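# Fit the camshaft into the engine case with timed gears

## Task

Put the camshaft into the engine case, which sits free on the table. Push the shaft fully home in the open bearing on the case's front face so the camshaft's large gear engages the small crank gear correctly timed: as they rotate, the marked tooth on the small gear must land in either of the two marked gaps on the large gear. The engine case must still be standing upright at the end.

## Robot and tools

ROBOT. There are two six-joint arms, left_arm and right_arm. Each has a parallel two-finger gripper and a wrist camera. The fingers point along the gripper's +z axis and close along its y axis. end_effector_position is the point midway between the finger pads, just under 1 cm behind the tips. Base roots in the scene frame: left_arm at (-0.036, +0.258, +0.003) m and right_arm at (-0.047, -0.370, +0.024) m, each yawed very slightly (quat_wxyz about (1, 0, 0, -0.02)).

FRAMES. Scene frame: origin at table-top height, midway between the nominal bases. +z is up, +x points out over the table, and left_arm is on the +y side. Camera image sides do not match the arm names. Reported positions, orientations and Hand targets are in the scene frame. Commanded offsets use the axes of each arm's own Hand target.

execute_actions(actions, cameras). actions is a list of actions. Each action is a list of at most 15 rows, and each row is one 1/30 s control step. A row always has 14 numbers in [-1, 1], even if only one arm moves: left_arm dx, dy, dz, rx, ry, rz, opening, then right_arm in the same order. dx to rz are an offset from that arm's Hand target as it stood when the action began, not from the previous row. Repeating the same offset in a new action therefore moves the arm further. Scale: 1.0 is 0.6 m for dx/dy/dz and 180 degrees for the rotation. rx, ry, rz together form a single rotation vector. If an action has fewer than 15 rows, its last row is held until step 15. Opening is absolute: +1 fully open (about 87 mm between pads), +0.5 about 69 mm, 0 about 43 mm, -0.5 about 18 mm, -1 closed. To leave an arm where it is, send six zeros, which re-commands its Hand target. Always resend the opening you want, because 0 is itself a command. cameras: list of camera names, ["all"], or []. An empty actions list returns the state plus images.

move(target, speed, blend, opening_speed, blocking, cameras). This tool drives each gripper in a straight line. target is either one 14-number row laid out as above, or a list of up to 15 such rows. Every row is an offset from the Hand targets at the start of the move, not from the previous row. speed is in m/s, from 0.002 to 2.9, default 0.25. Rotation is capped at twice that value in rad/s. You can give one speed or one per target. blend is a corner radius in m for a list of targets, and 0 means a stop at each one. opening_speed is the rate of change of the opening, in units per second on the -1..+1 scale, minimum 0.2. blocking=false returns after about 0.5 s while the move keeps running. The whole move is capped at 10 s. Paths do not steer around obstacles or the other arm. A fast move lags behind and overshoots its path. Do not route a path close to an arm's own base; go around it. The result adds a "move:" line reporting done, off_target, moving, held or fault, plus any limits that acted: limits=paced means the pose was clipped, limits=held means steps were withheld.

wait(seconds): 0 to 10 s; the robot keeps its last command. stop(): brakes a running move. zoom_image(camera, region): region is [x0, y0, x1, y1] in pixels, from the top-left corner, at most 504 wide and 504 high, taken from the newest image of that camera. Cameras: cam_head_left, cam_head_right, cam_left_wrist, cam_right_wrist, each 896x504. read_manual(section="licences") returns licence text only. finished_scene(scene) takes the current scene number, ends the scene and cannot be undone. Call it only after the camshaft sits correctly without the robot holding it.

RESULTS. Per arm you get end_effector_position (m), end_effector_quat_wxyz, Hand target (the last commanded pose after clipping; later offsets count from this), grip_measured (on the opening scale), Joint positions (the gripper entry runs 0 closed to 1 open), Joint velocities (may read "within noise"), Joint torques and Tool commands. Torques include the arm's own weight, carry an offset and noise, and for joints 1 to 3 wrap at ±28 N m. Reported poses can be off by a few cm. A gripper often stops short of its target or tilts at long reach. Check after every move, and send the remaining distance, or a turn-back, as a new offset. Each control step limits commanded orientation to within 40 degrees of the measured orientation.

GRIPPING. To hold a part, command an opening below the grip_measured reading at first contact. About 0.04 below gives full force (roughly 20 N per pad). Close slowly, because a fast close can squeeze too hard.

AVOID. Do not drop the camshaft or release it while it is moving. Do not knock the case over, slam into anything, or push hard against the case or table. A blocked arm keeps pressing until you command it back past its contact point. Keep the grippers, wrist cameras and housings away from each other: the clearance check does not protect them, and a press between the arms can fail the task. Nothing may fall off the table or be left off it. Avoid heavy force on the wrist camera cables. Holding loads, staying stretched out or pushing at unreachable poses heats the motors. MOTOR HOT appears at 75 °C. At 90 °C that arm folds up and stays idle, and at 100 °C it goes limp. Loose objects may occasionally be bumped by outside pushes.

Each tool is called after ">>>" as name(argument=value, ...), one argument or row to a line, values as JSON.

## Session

>>> execute_actions(
  actions=[],
)

>>> zoom_image(
  camera="cam_head_left",
  region=[300, 250, 500, 450],
)

Scene clock: 0.00 s.
left_arm: end_effector_position=(+0.3204, +0.2587, +0.0238) grip_measured=+0.983 end_effector_quat_wxyz=(+0.514, -0.072, +0.854, -0.026) | right_arm: end_effector_position=(+0.3368, -0.3941, +0.0649) grip_measured=+0.982 end_effector_quat_wxyz=(+0.550, +0.048, +0.833, -0.023)
Joint positions: left_arm=[0.05 1.513 0.343 0.68 -0.024 -0.147 0.991] | right_arm=[0 1.564 0.406 0.753 0.054 0.038 0.991]
Joint velocities: within noise
Joint torques (N m): no reading
Heat: left arm: 29 °C; right arm: 33 °C.
Hand target: left_arm +0.3242, +0.2587, +0.0292; +0.522, -0.072, +0.850, -0.026 | right_arm +0.3410, -0.3942, +0.0721; +0.560, +0.048, +0.827, -0.023
Tool commands: left_gripper/opening=+1.0 right_gripper/opening=+1.0

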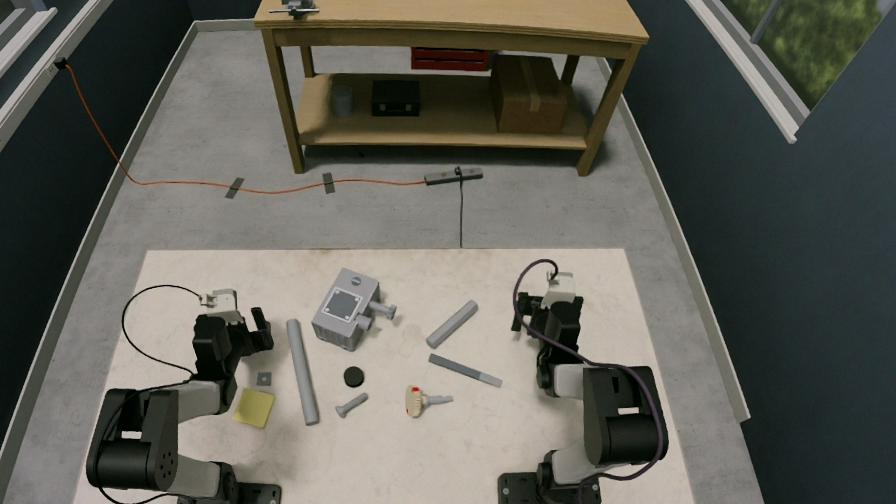

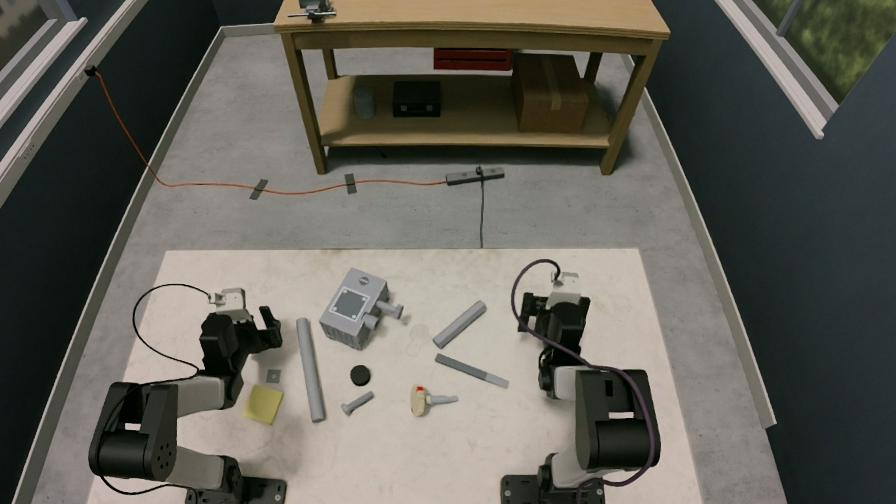

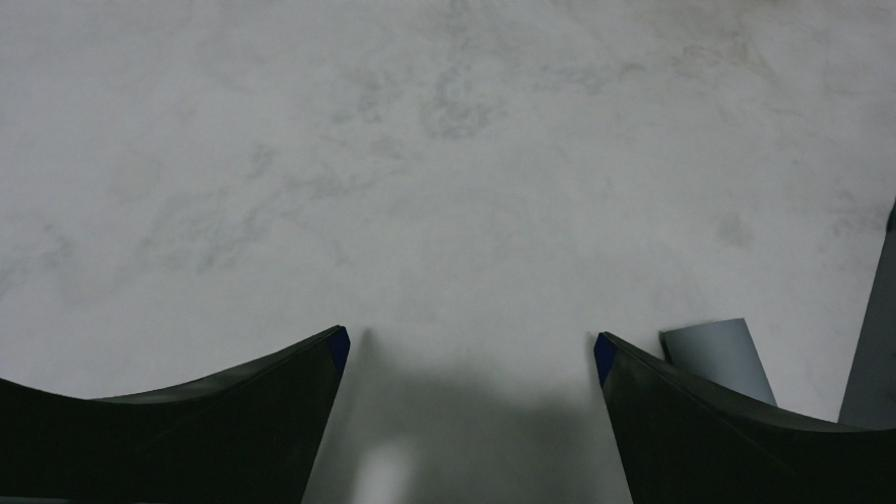

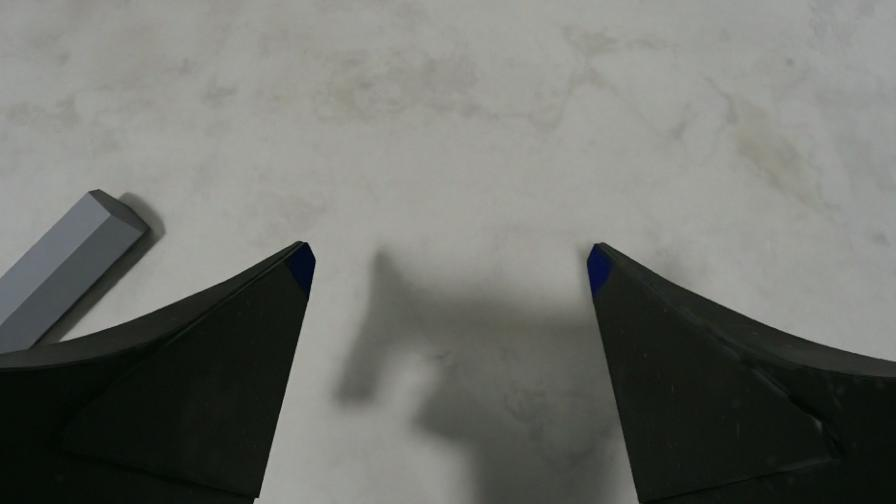

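Scaled by 2.520 from the camera's 896x504 image, which has a finer 1280x720 frame.

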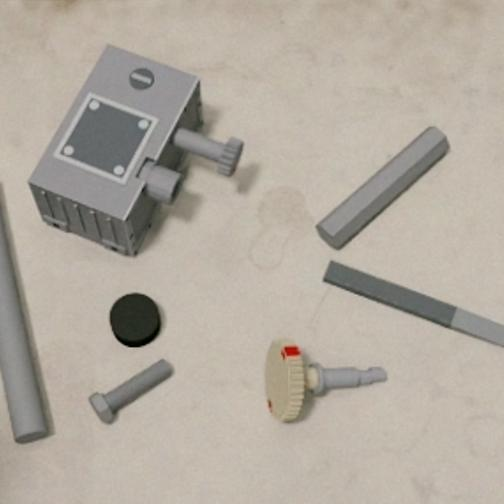

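>>> move(
  target=[
    [0,0,0,0,0,0,1,-0.155,0.1,-0.1,-0.074,-0.02,0.236,-1],
    [0,0,0,0,0,0,1,-0.02,0.47,-0.145,-0.148,-0.039,0.473,-1],
  ],
  blend=[0.04,0],
  speed=0.3,
  cameras=["cam_right_wrist","cam_head_left"],
)

Scene clock: 62.30 s.
left_arm: end_effector_position=(+0.3204, +0.2587, +0.0238) grip_measured=+0.983 end_effector_quat_wxyz=(+0.514, -0.072, +0.854, -0.026) | right_arm: end_effector_position=(+0.2879, -0.1168, +0.0767) grip_measured=-1.000 end_effector_quat_wxyz=(+0.461, +0.470, +0.602, +0.452)
Joint positions: left_arm=[0.05 1.513 0.343 0.68 -0.024 -0.147 0.991] | right_arm=[0.897 2.023 0.407 1.39 0.731 1.59 0]
Joint torques (N m): left_arm=[-0.44 -3.96 5 2.05 0.07 -0.01] | right_arm=[0.59 -4.56 4.59 4.02 0.32 0.1]
Heat: left arm: 35 °C; right arm: 33 °C.
Hand target: left_arm +0.3242, +0.2587, +0.0292; +0.522, -0.072, +0.850, -0.026 | right_arm +0.2947, -0.1065, +0.1201; +0.469, +0.469, +0.529, +0.529
Off the commanded pose: left_arm 0.007 m, 1 deg | right_arm 0.045 m, 12 deg.
joint sent to its limit (right arm) — joint 4 (wrist pitch), upper limit. The joint targets still meet the commanded pose.
move: off_target (right_arm)
Images, in order (width x height): cam_head_left 896x504, cam_right_wrist 896x504.

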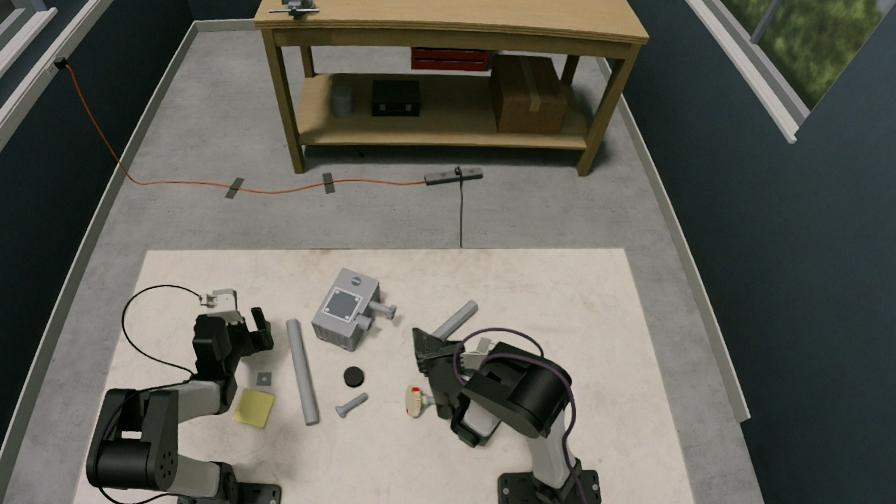

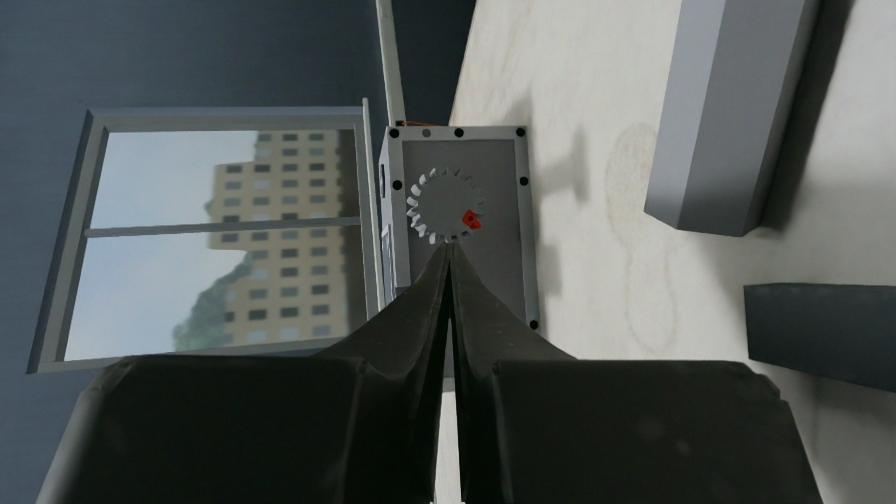

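>>> zoom_image(
  camera="cam_right_wrist",
  region=[370, 110, 550, 290],
)

>>> zoom_image(
  camera="cam_right_wrist",
  region=[370, 110, 550, 400],
)

Scaled by 2.800 from the camera's 896x504 image, which has a finer 1280x720 frame.

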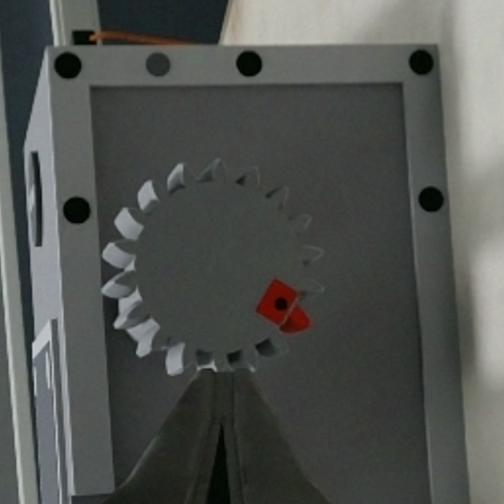

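Scaled by 1.738 from the camera's 896x504 image, which has a finer 1280x720 frame.

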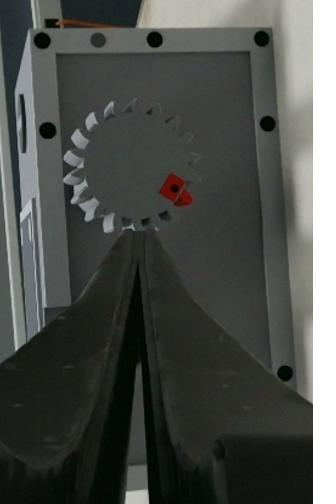

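>>> move(
  target=[0,0,0,0,0,0,1,0.054,0,-0.084,0,0,0,-1],
  speed=0.2,
  cameras=["cam_right_wrist"],
)

>>> zoom_image(
  camera="cam_right_wrist",
  region=[340, 20, 540, 260],
)

Scene clock: 81.10 s.
left_arm: end_effector_position=(+0.3204, +0.2587, +0.0238) grip_measured=+0.983 end_effector_quat_wxyz=(+0.514, -0.072, +0.854, -0.026) | right_arm: end_effector_position=(+0.2408, -0.0837, +0.0830) grip_measured=-1.000 end_effector_quat_wxyz=(+0.474, +0.460, +0.594, +0.460)
Joint positions: left_arm=[0.05 1.513 0.343 0.68 -0.024 -0.147 0.991] | right_arm=[1.125 2.023 0.407 1.39 0.96 1.614 0]
Joint torques (N m): left_arm=[-0.43 -3.97 5 2.06 0.07 -0.01] | right_arm=[0.46 -5.45 1.96 3.89 0.36 0.04]
Heat: left arm: 35 °C; right arm: 35 °C.
Hand target: left_arm +0.3242, +0.2587, +0.0292; +0.522, -0.072, +0.850, -0.026 | right_arm +0.2407, -0.0804, +0.1202; +0.468, +0.469, +0.529, +0.529
Off the commanded pose: left_arm 0.007 m, 1 deg | right_arm 0.037 m, 11 deg.
joint sent to its limit (right arm) — joint 4 (wrist pitch), upper limit. The joint targets still meet the commanded pose.
move: off_target (right_arm)
Images, in order (width x height): cam_right_wrist 896x504.

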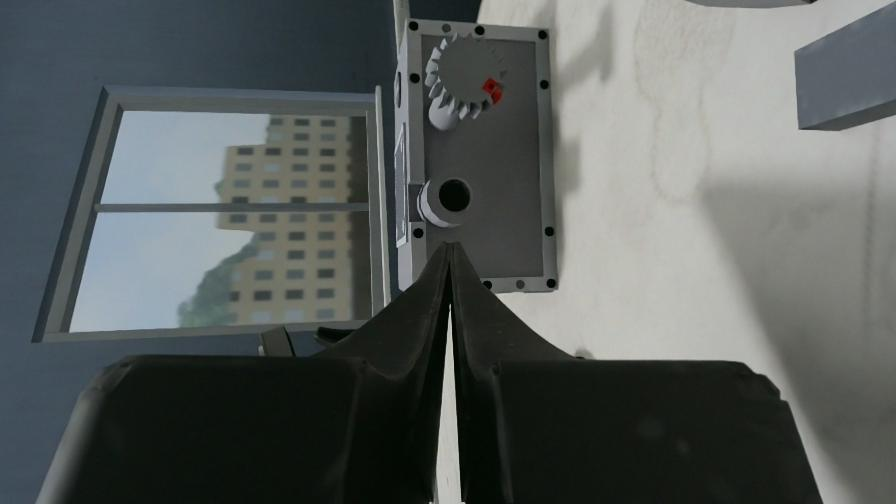

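Scaled by 2.100 from the camera's 896x504 image, which has a finer 1280x720 frame.

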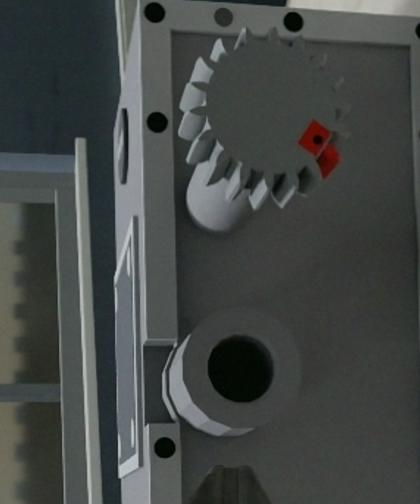

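>>> move(
  target=[
    [-0.147,-0.02,-0.076,0.1,-0.02,0.03,1,-0.3,0.133,0.045,0,0,0,-1],
    [-0.029,-0.228,-0.328,0.456,-0.093,0.142,1,-0.458,0.133,0.045,0,0,0,-1],
  ],
  blend=[0.03,0],
  speed=0.3,
  cameras=["cam_left_wrist","cam_head_left"],
)

Scene clock: 112.57 s.
left_arm: end_effector_position=(+0.1735, +0.1220, +0.1491) grip_measured=+0.983 end_effector_quat_wxyz=(+0.545, +0.441, +0.555, -0.447) | right_arm: end_effector_position=(+0.2940, -0.3461, +0.1820) grip_measured=-1.000 end_effector_quat_wxyz=(+0.448, +0.487, +0.540, +0.520)
Joint positions: left_arm=[0.244 1.052 0.305 0.311 1.557 0.422 0.991] | right_arm=[-0.181 1.268 0.151 1.055 -0.348 1.573 0]
Joint torques (N m): left_arm=[-1.02 -1.8 4.93 1.32 0.47 0.08] | right_arm=[-0.87 -1.62 8.23 2.75 0.05 -0.03]
Heat: left arm: 34 °C; right arm: 38 °C.
Hand target: left_arm +0.1696, +0.1202, +0.1503; +0.541, +0.455, +0.542, -0.455 | right_arm +0.3007, -0.3499, +0.1998; +0.469, +0.469, +0.529, +0.529
Off the commanded pose: left_arm 0.004 m, 2 deg | right_arm 0.019 m, 4 deg.
joint sent to its limit (left arm) — joint 5 (wrist yaw), upper limit. The joint targets still meet the commanded pose.
move: off_target (right_arm)
Images, in order (width x height): cam_head_left 896x504, cam_left_wrist 896x504.

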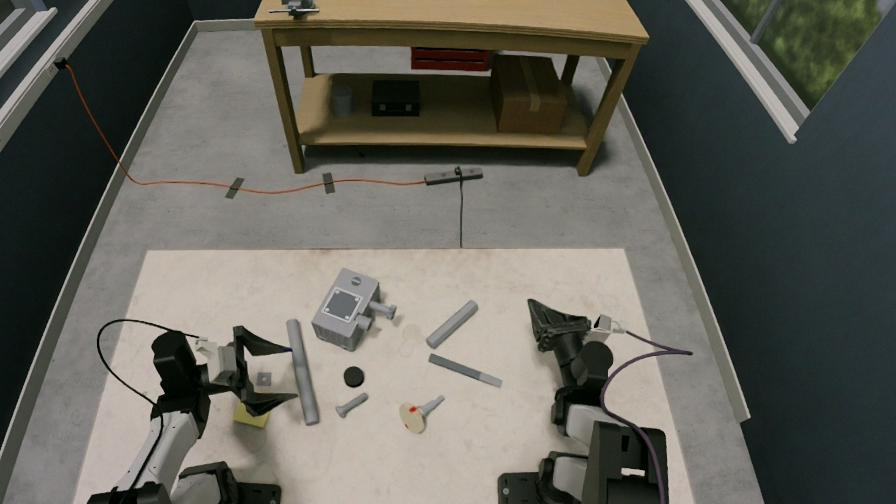

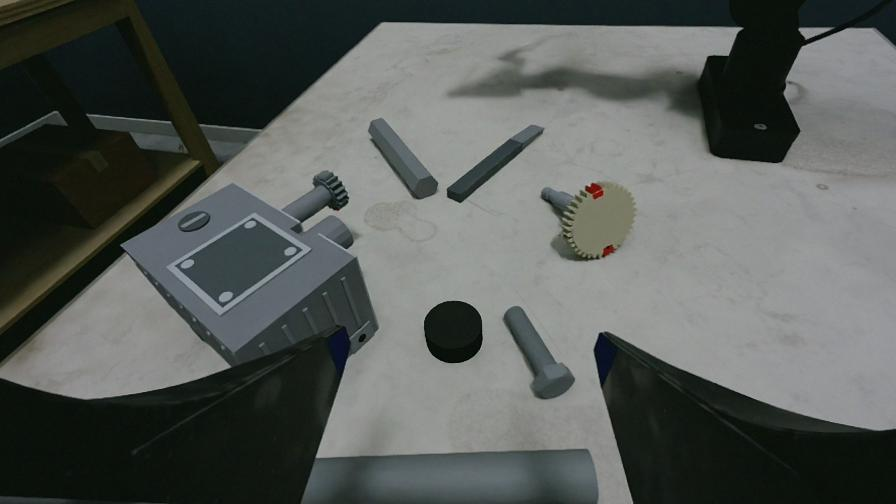

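>>> zoom_image(
  camera="cam_left_wrist",
  region=[520, 160, 660, 280],
)

>>> zoom_image(
  camera="cam_head_left",
  region=[370, 360, 480, 450],
)

Scaled by 3.600 from the camera's 896x504 image, which has a finer 1280x720 frame.

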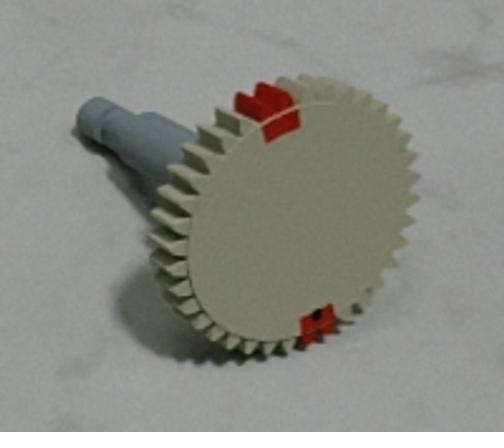

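Scaled by 4.582 from the camera's 896x504 image, which has a finer 1280x720 frame.

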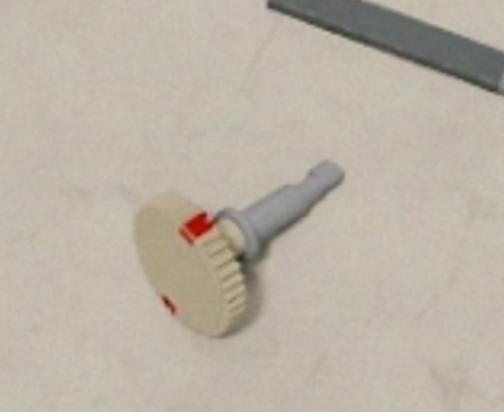

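>>> move(
  target=[
    [-0.04,0.04,-0.1,0,0,0,1,0.195,0,-0.2275,0.053,0.19,-0.2,0.2],
    [-0.083,0.083,-0.19,0,0,0,1,0.388,-0.143,-0.34,0.106,0.385,-0.397,0.2],
  ],
  blend=[0.04,0],
  speed=0.25,
  cameras=["cam_left_wrist","cam_right_wrist","cam_head_left"],
)

Scene clock: 161.23 s.
left_arm: end_effector_position=(+0.1999, +0.2384, +0.1939) grip_measured=+0.983 end_effector_quat_wxyz=(+0.649, +0.279, +0.651, -0.277) | right_arm: end_effector_position=(+0.0655, -0.1505, +0.1024) grip_measured=+0.200 end_effector_quat_wxyz=(+0.223, -0.196, +0.923, +0.245)
Joint positions: left_arm=[0.794 0.814 0.367 0.172 1.558 0.277 0.991] | right_arm=[1.022 0.955 0.576 -0.517 -0.038 0.575 0.6]
Joint torques (N m): left_arm=[0.18 0.21 7.56 1.25 0.35 -0.05] | right_arm=[0.59 -0.88 10.18 1.86 0.21 -0.07]
Heat: left arm: 29 °C; right arm: 37 °C.
Hand target: left_arm +0.1992, +0.2411, +0.2003; +0.541, +0.455, +0.542, -0.455 | right_arm +0.0700, -0.1434, +0.1142; +0.237, -0.203, +0.916, +0.251
Off the commanded pose: left_arm 0.007 m, 34 deg | right_arm 0.015 m, 2 deg.
joint sent to its limit (left arm) — joint 5 (wrist yaw), upper limit. The joint targets are off in orientation, not in position.
move: off_target (left_arm, right_arm)
Images, in order (width x height): cam_head_left 896x504, cam_left_wrist 896x504, cam_right_wrist 896x504.

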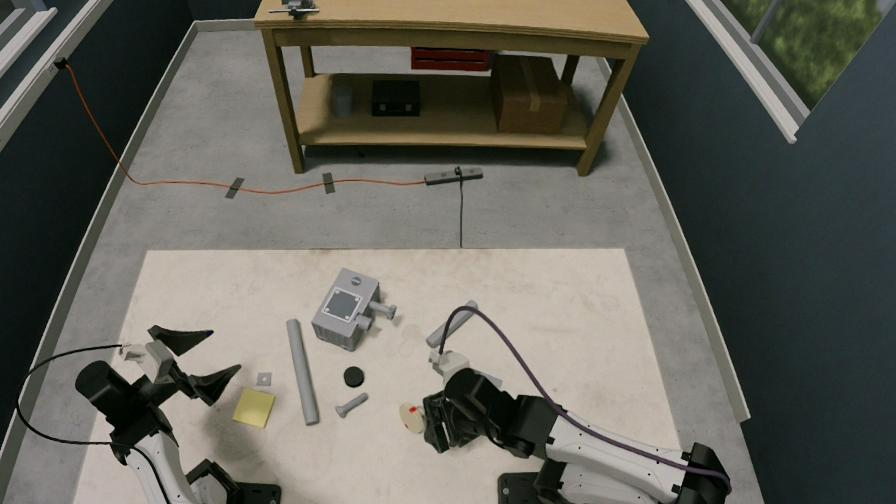

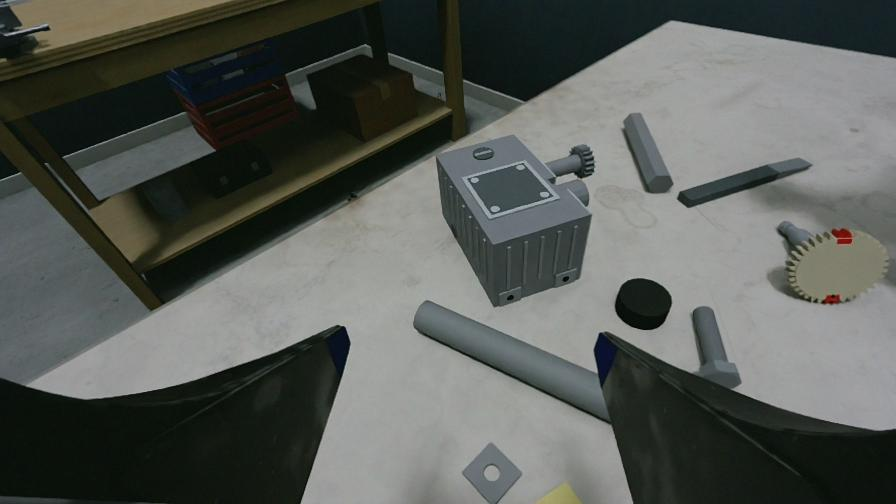

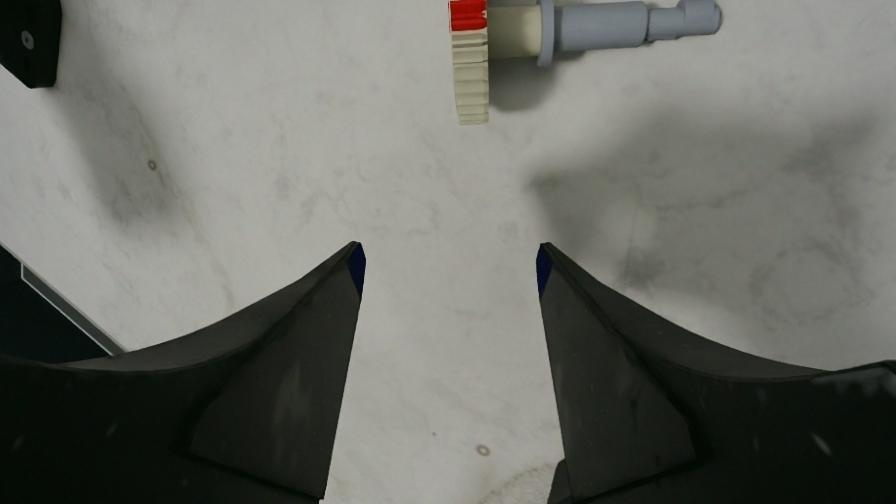

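>>> move(
  target=[0,0,0,0,0,0,1,0,-0.015,0.09,0,0,0,0.2],
  speed=0.1,
  cameras=["cam_right_wrist"],
)

Scene clock: 201.13 s.
left_arm: end_effector_position=(+0.1998, +0.2383, +0.1939) grip_measured=+0.983 end_effector_quat_wxyz=(+0.649, +0.279, +0.651, -0.277) | right_arm: end_effector_position=(+0.0904, -0.1200, +0.0730) grip_measured=+0.200 end_effector_quat_wxyz=(+0.235, -0.201, +0.917, +0.250)
Joint positions: left_arm=[0.794 0.814 0.367 0.172 1.558 0.276 0.991] | right_arm=[1.01 1.172 0.545 -0.243 -0.041 0.552 0.6]
Joint torques (N m): left_arm=[0.2 0.21 7.53 1.26 0.34 -0.07] | right_arm=[-0.95 -1.68 5.6 2.14 0.04 -0.09]
Heat: left arm: 28 °C; right arm: 34 °C.
Hand target: left_arm +0.1992, +0.2411, +0.2003; +0.541, +0.455, +0.542, -0.455 | right_arm +0.0924, -0.1205, +0.0699; +0.237, -0.203, +0.916, +0.251
Off the commanded pose: left_arm 0.007 m, 34 deg | right_arm 0.004 m, 0 deg.
joint sent to its limit (left arm) — joint 5 (wrist yaw), upper limit. The joint targets are off in orientation, not in position.
move: off_target (left_arm)
Images, in order (width x height): cam_right_wrist 896x504.

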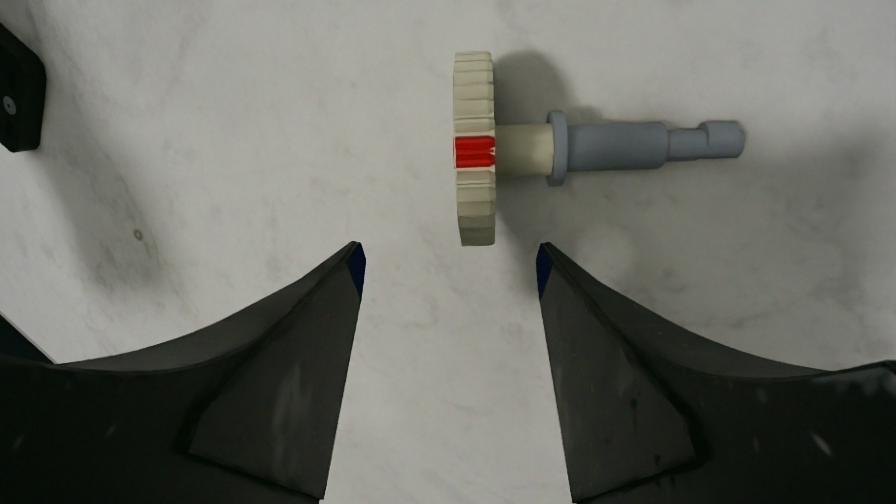

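>>> move(
  target=[0,0,0,0,0,0,1,0,-0.0165,0,0,0,0,0.2],
  speed=0.1,
)

>>> move(
  target=[0,0,0,0,0,0,1,0,0,0.042,0,0,0,0.2],
  speed=0.1,
  cameras=["cam_right_wrist"],
)

Scene clock: 208.07 s.
left_arm: end_effector_position=(+0.1998, +0.2383, +0.1939) grip_measured=+0.983 end_effector_quat_wxyz=(+0.649, +0.279, +0.651, -0.277) | right_arm: end_effector_position=(+0.0953, -0.1280, +0.0673) grip_measured=+0.200 end_effector_quat_wxyz=(+0.233, -0.201, +0.919, +0.247)
Joint positions: left_arm=[0.794 0.814 0.367 0.172 1.558 0.276 0.991] | right_arm=[0.966 1.172 0.526 -0.234 -0.068 0.519 0.6]
Joint torques (N m): left_arm=[0.16 0.21 7.54 1.26 0.34 -0.06] | right_arm=[-0.84 -2.4 5.49 2.13 0.01 -0.09]
Heat: left arm: 28 °C; right arm: 34 °C.
Hand target: left_arm +0.1992, +0.2411, +0.2003; +0.541, +0.455, +0.542, -0.455 | right_arm +0.0973, -0.1283, +0.0663; +0.237, -0.203, +0.916, +0.251
Off the commanded pose: left_arm 0.007 m, 34 deg | right_arm 0.002 m, 1 deg.
joint sent to its limit (left arm) — joint 5 (wrist yaw), upper limit. The joint targets are off in orientation, not in position.
move: off_target (left_arm)

Scene clock: 209.20 s.
left_arm: end_effector_position=(+0.1998, +0.2383, +0.1939) grip_measured=+0.983 end_effector_quat_wxyz=(+0.649, +0.279, +0.651, -0.277) | right_arm: end_effector_position=(+0.1053, -0.1147, +0.0496) grip_measured=+0.200 end_effector_quat_wxyz=(+0.235, -0.201, +0.918, +0.249)
Joint positions: left_arm=[0.794 0.814 0.367 0.172 1.558 0.276 0.991] | right_arm=[0.966 1.294 0.518 -0.098 -0.068 0.519 0.6]
Joint torques (N m): left_arm=[0.14 0.18 7.53 1.26 0.35 -0.05] | right_arm=[-0.2 -2.35 5.18 2.14 0.07 -0.02]
Heat: left arm: 28 °C; right arm: 34 °C.
Hand target: left_arm +0.1992, +0.2411, +0.2003; +0.541, +0.455, +0.542, -0.455 | right_arm +0.1057, -0.1144, +0.0471; +0.237, -0.203, +0.916, +0.251
Off the commanded pose: left_arm 0.007 m, 34 deg | right_arm 0.003 m, 0 deg.
joint sent to its limit (left arm) — joint 5 (wrist yaw), upper limit. The joint targets are off in orientation, not in position.
move: off_target (left_arm)
Images, in order (width x height): cam_right_wrist 896x504.

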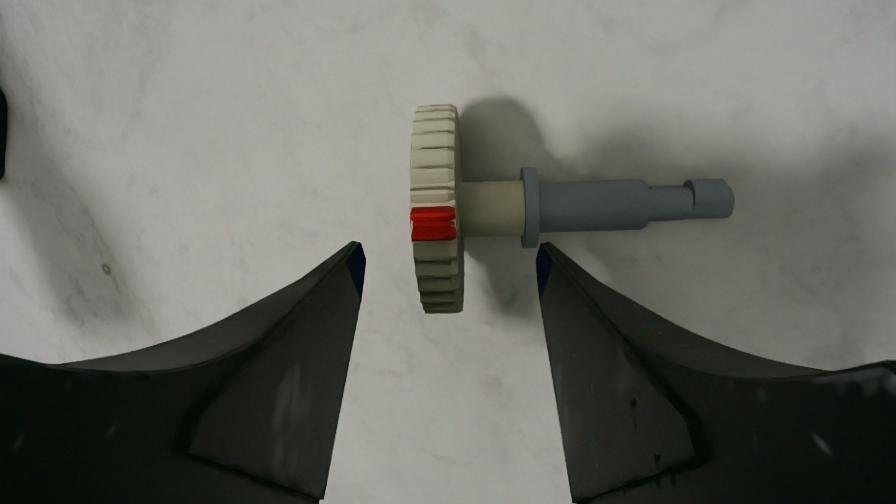

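>>> move(
  target=[0,0,0,0,0,0,1,0,0.007,-0.01,0,0,0,0.2],
  speed=0.1,
)

>>> move(
  target=[0,0,0,0,0,0,1,0,0,0,0,0,0,-0.85],
  speed=0.1,
  opening_speed=0.7,
  cameras=["cam_right_wrist"],
)

Scene clock: 215.13 s.
left_arm: end_effector_position=(+0.1998, +0.2383, +0.1939) grip_measured=+0.983 end_effector_quat_wxyz=(+0.649, +0.279, +0.651, -0.277) | right_arm: end_effector_position=(+0.1022, -0.1163, +0.0493) grip_measured=+0.200 end_effector_quat_wxyz=(+0.231, -0.203, +0.919, +0.247)
Joint positions: left_arm=[0.794 0.814 0.367 0.172 1.558 0.276 0.991] | right_arm=[0.972 1.287 0.518 -0.115 -0.068 0.519 0.6]
Joint torques (N m): left_arm=[0.18 0.23 7.54 1.26 0.35 -0.06] | right_arm=[0.68 -4.03 6.09 1.93 0.16 0.1]
Heat: left arm: 29 °C; right arm: 34 °C.
Hand target: left_arm +0.1992, +0.2411, +0.2003; +0.541, +0.455, +0.542, -0.455 | right_arm +0.1015, -0.1144, +0.0532; +0.237, -0.203, +0.916, +0.251
Off the commanded pose: left_arm 0.007 m, 34 deg | right_arm 0.004 m, 1 deg.
joint sent to its limit (left arm) — joint 5 (wrist yaw), upper limit. The joint targets are off in orientation, not in position.
move: off_target (left_arm)

Scene clock: 216.83 s.
left_arm: end_effector_position=(+0.1998, +0.2383, +0.1939) grip_measured=+0.983 end_effector_quat_wxyz=(+0.649, +0.279, +0.651, -0.277) | right_arm: end_effector_position=(+0.1023, -0.1163, +0.0498) grip_measured=-0.650 end_effector_quat_wxyz=(+0.232, -0.203, +0.919, +0.247)
Joint positions: left_arm=[0.794 0.814 0.367 0.172 1.558 0.276 0.991] | right_arm=[0.972 1.285 0.518 -0.116 -0.066 0.519 0.175]
Joint torques (N m): left_arm=[0.17 0.2 7.53 1.26 0.35 -0.06] | right_arm=[0.51 -3.88 6.09 1.94 0.15 0.1]
Heat: left arm: 29 °C; right arm: 34 °C.
Hand target: left_arm +0.1992, +0.2411, +0.2003; +0.541, +0.455, +0.542, -0.455 | right_arm +0.1015, -0.1143, +0.0532; +0.237, -0.203, +0.916, +0.251
Off the commanded pose: left_arm 0.007 m, 34 deg | right_arm 0.004 m, 1 deg.
joint sent to its limit (left arm) — joint 5 (wrist yaw), upper limit. The joint targets are off in orientation, not in position.
move: off_target (left_arm)
Images, in order (width x height): cam_right_wrist 896x504.

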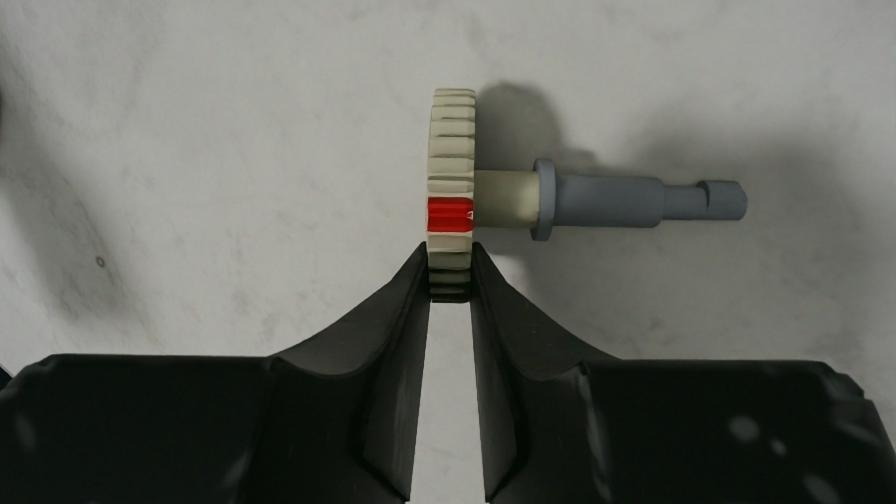

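>>> move(
  target=[
    [0,0,0,0,0,0,1,-0.089,0.06,-0.127,0,0,0,-0.85],
    [0,0,0,0,0,0,1,-0.137,-0.033,-0.181,-0.0398,0.291,-0.712,-0.85],
  ],
  blend=[0.03,0],
  speed=[0.15,0.4],
  cameras=["all"],
)

Scene clock: 261.43 s.
left_arm: end_effector_position=(+0.1998, +0.2383, +0.1939) grip_measured=+0.983 end_effector_quat_wxyz=(+0.649, +0.279, +0.651, -0.277) | right_arm: end_effector_position=(+0.1403, -0.1673, +0.1660) grip_measured=-0.651 end_effector_quat_wxyz=(+0.039, +0.964, -0.229, +0.130)
Joint positions: left_arm=[0.794 0.814 0.367 0.172 1.558 0.276 0.991] | right_arm=[1.189 1.565 1.309 -1.344 0.272 -1.524 0.174]
Joint torques (N m): left_arm=[0.14 0.21 7.53 1.26 0.34 -0.07] | right_arm=[0.51 -6.35 5.12 0.51 0.4 -0.06]
Heat: left arm: 31 °C; right arm: 32 °C.
Hand target: left_arm +0.1992, +0.2411, +0.2003; +0.541, +0.455, +0.542, -0.455 | right_arm +0.1413, -0.1696, +0.1728; +0.033, +0.964, -0.220, +0.144
Off the commanded pose: left_arm 0.007 m, 34 deg | right_arm 0.007 m, 2 deg.
joint sent to its limit (left arm) — joint 5 (wrist yaw), upper limit. The joint targets are off in orientation, not in position.
move: off_target (left_arm)

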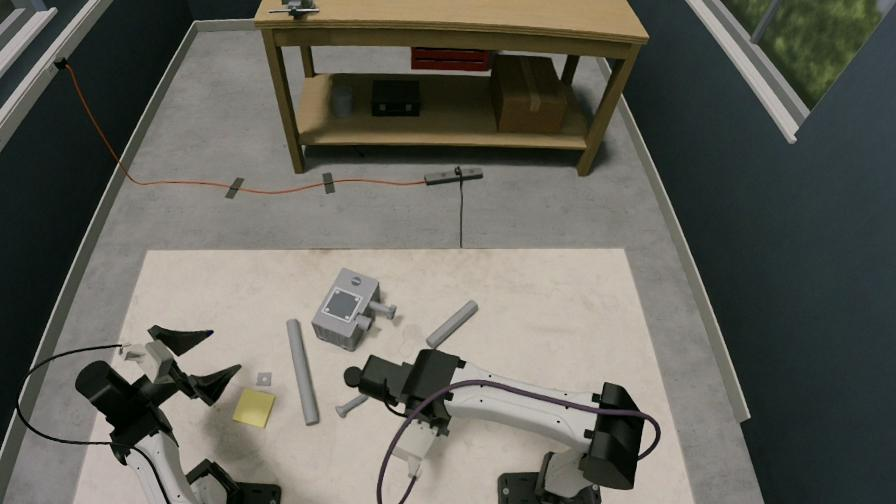

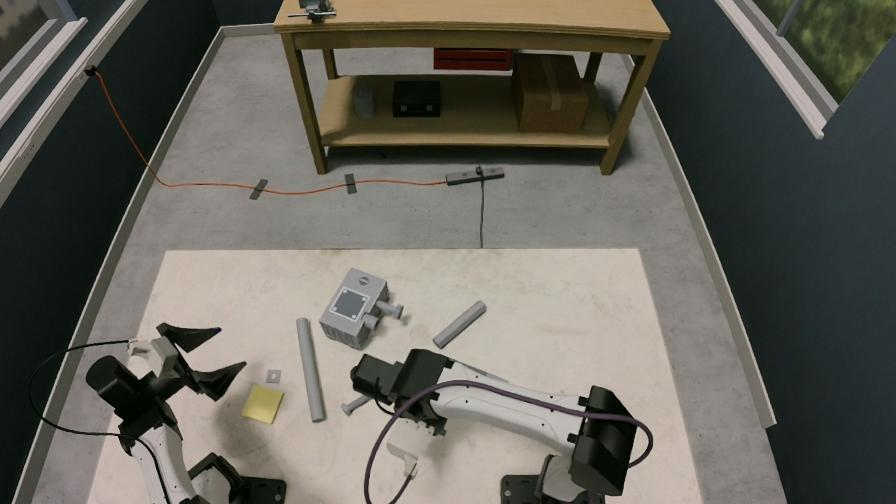

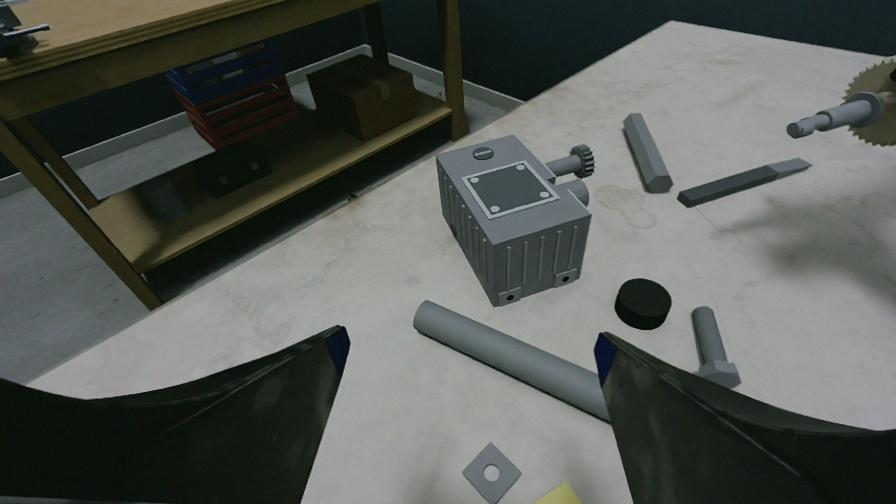

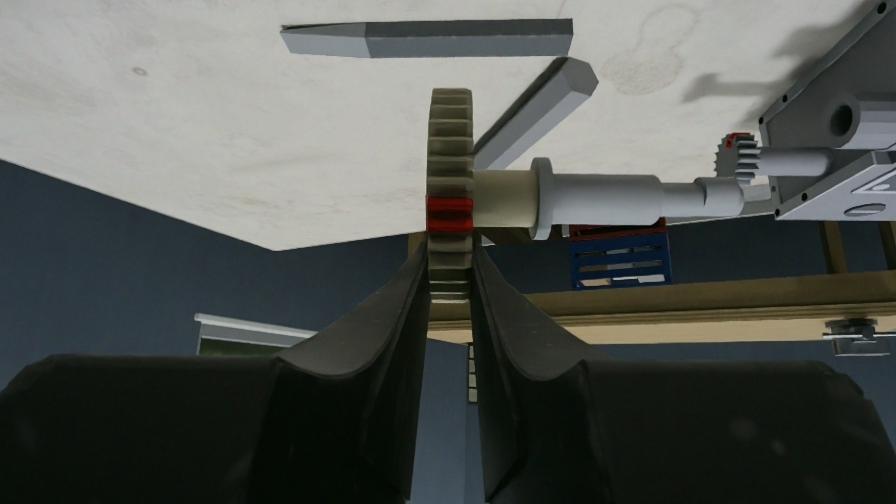

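>>> move(
  target=[0,0,0,0,0,0,1,0.039,-0.103,0.082,0,0,0,-0.85],
  speed=0.15,
  cameras=["cam_left_wrist","cam_right_wrist"],
)

Scene clock: 275.10 s.
left_arm: end_effector_position=(+0.1998, +0.2383, +0.1939) grip_measured=+0.983 end_effector_quat_wxyz=(+0.649, +0.279, +0.651, -0.277) | right_arm: end_effector_position=(+0.1895, -0.1380, +0.1220) grip_measured=-0.651 end_effector_quat_wxyz=(+0.052, +0.966, -0.219, +0.128)
Joint positions: left_arm=[0.794 0.814 0.367 0.172 1.558 0.276 0.991] | right_arm=[1.086 1.774 1.363 -1.183 0.276 -1.647 0.174]
Joint torques (N m): left_arm=[0.16 0.18 7.56 1.25 0.35 -0.06] | right_arm=[-0.88 -5.67 9.13 0.71 0.37 -0.08]
Heat: left arm: 31 °C; right arm: 31 °C.
Hand target: left_arm +0.1992, +0.2411, +0.2003; +0.541, +0.455, +0.542, -0.455 | right_arm +0.2013, -0.1299, +0.1326; +0.033, +0.964, -0.220, +0.144
Off the commanded pose: left_arm 0.007 m, 34 deg | right_arm 0.018 m, 3 deg.
joint sent to its limit (left arm) — joint 5 (wrist yaw), upper limit. The joint targets are off in orientation, not in position.
move: off_target (left_arm, right_arm)
Images, in order (width x height): cam_left_wrist 896x504, cam_right_wrist 896x504.

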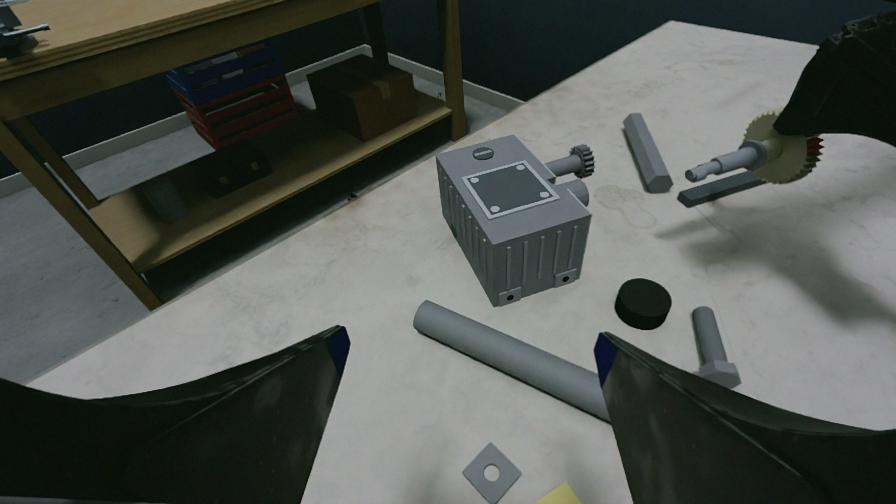

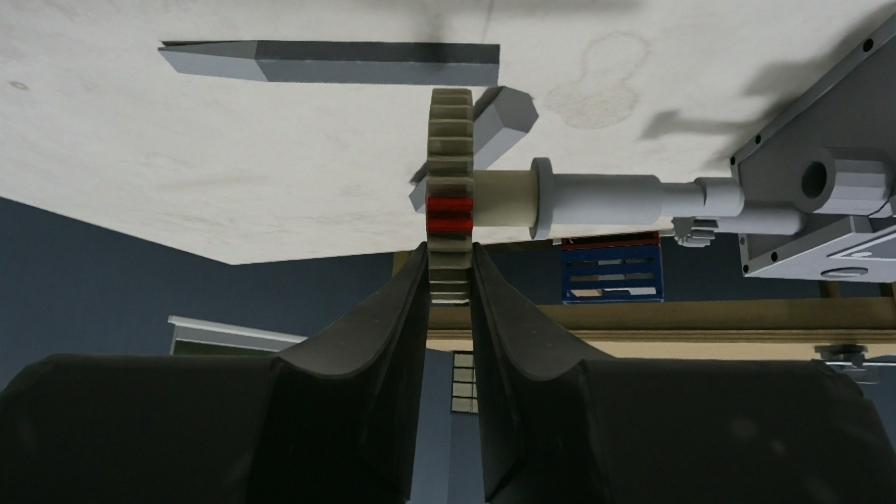

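>>> move(
  target=[0,0,0,0,0,0,1,0.034,-0.078,0.0505,0.0146,0,0,-0.85],
  speed=0.12,
  cameras=["cam_left_wrist","cam_right_wrist"],
)

Scene clock: 291.73 s.
left_arm: end_effector_position=(+0.1998, +0.2383, +0.1939) grip_measured=+0.983 end_effector_quat_wxyz=(+0.649, +0.279, +0.651, -0.277) | right_arm: end_effector_position=(+0.2353, -0.1094, +0.0990) grip_measured=-0.651 end_effector_quat_wxyz=(+0.032, +0.966, -0.216, +0.135)
Joint positions: left_arm=[0.794 0.814 0.367 0.172 1.558 0.276 0.991] | right_arm=[1.017 1.926 1.466 -1.069 0.276 -1.732 0.174]
Joint torques (N m): left_arm=[0.17 0.2 7.54 1.26 0.34 -0.06] | right_arm=[-0.75 -6.71 9.26 0.84 0.28 -0.06]
Heat: left arm: 32 °C; right arm: 32 °C.
Hand target: left_arm +0.1992, +0.2411, +0.2003; +0.541, +0.455, +0.542, -0.455 | right_arm +0.2471, -0.1000, +0.1096; +0.011, +0.965, -0.216, +0.149
Off the commanded pose: left_arm 0.007 m, 34 deg | right_arm 0.018 m, 3 deg.
joint sent to its limit (left arm) — joint 5 (wrist yaw), upper limit. The joint targets are off in orientation, not in position.
move: off_target (left_arm, right_arm)
Images, in order (width x height): cam_left_wrist 896x504, cam_right_wrist 896x504.

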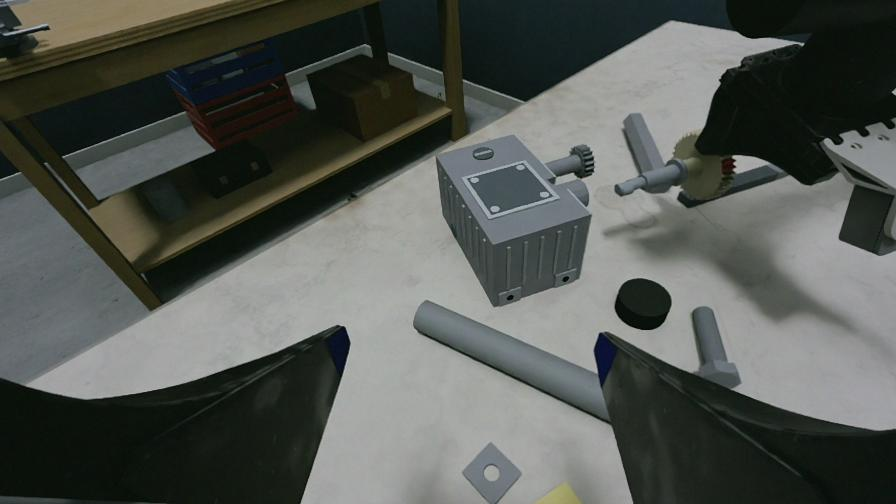

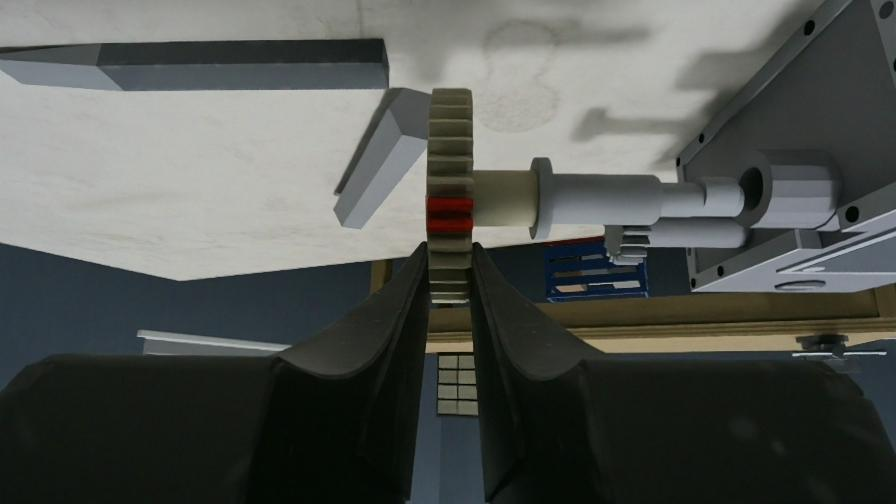

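>>> zoom_image(
  camera="cam_right_wrist",
  region=[580, 100, 896, 300],
)

>>> zoom_image(
  camera="cam_left_wrist",
  region=[500, 110, 800, 280],
)

Scaled by 1.595 from the camera's 896x504 image, which has a finer 1280x720 frame.

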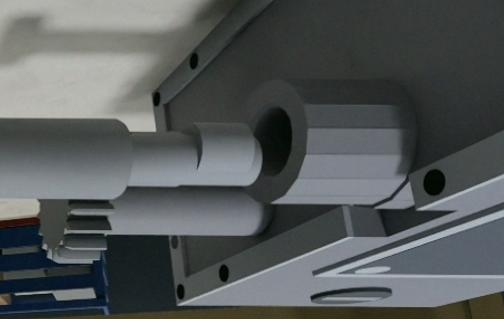

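Scaled by 1.680 from the camera's 896x504 image, which has a finer 1280x720 frame.

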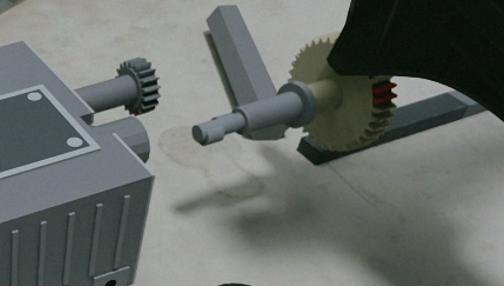

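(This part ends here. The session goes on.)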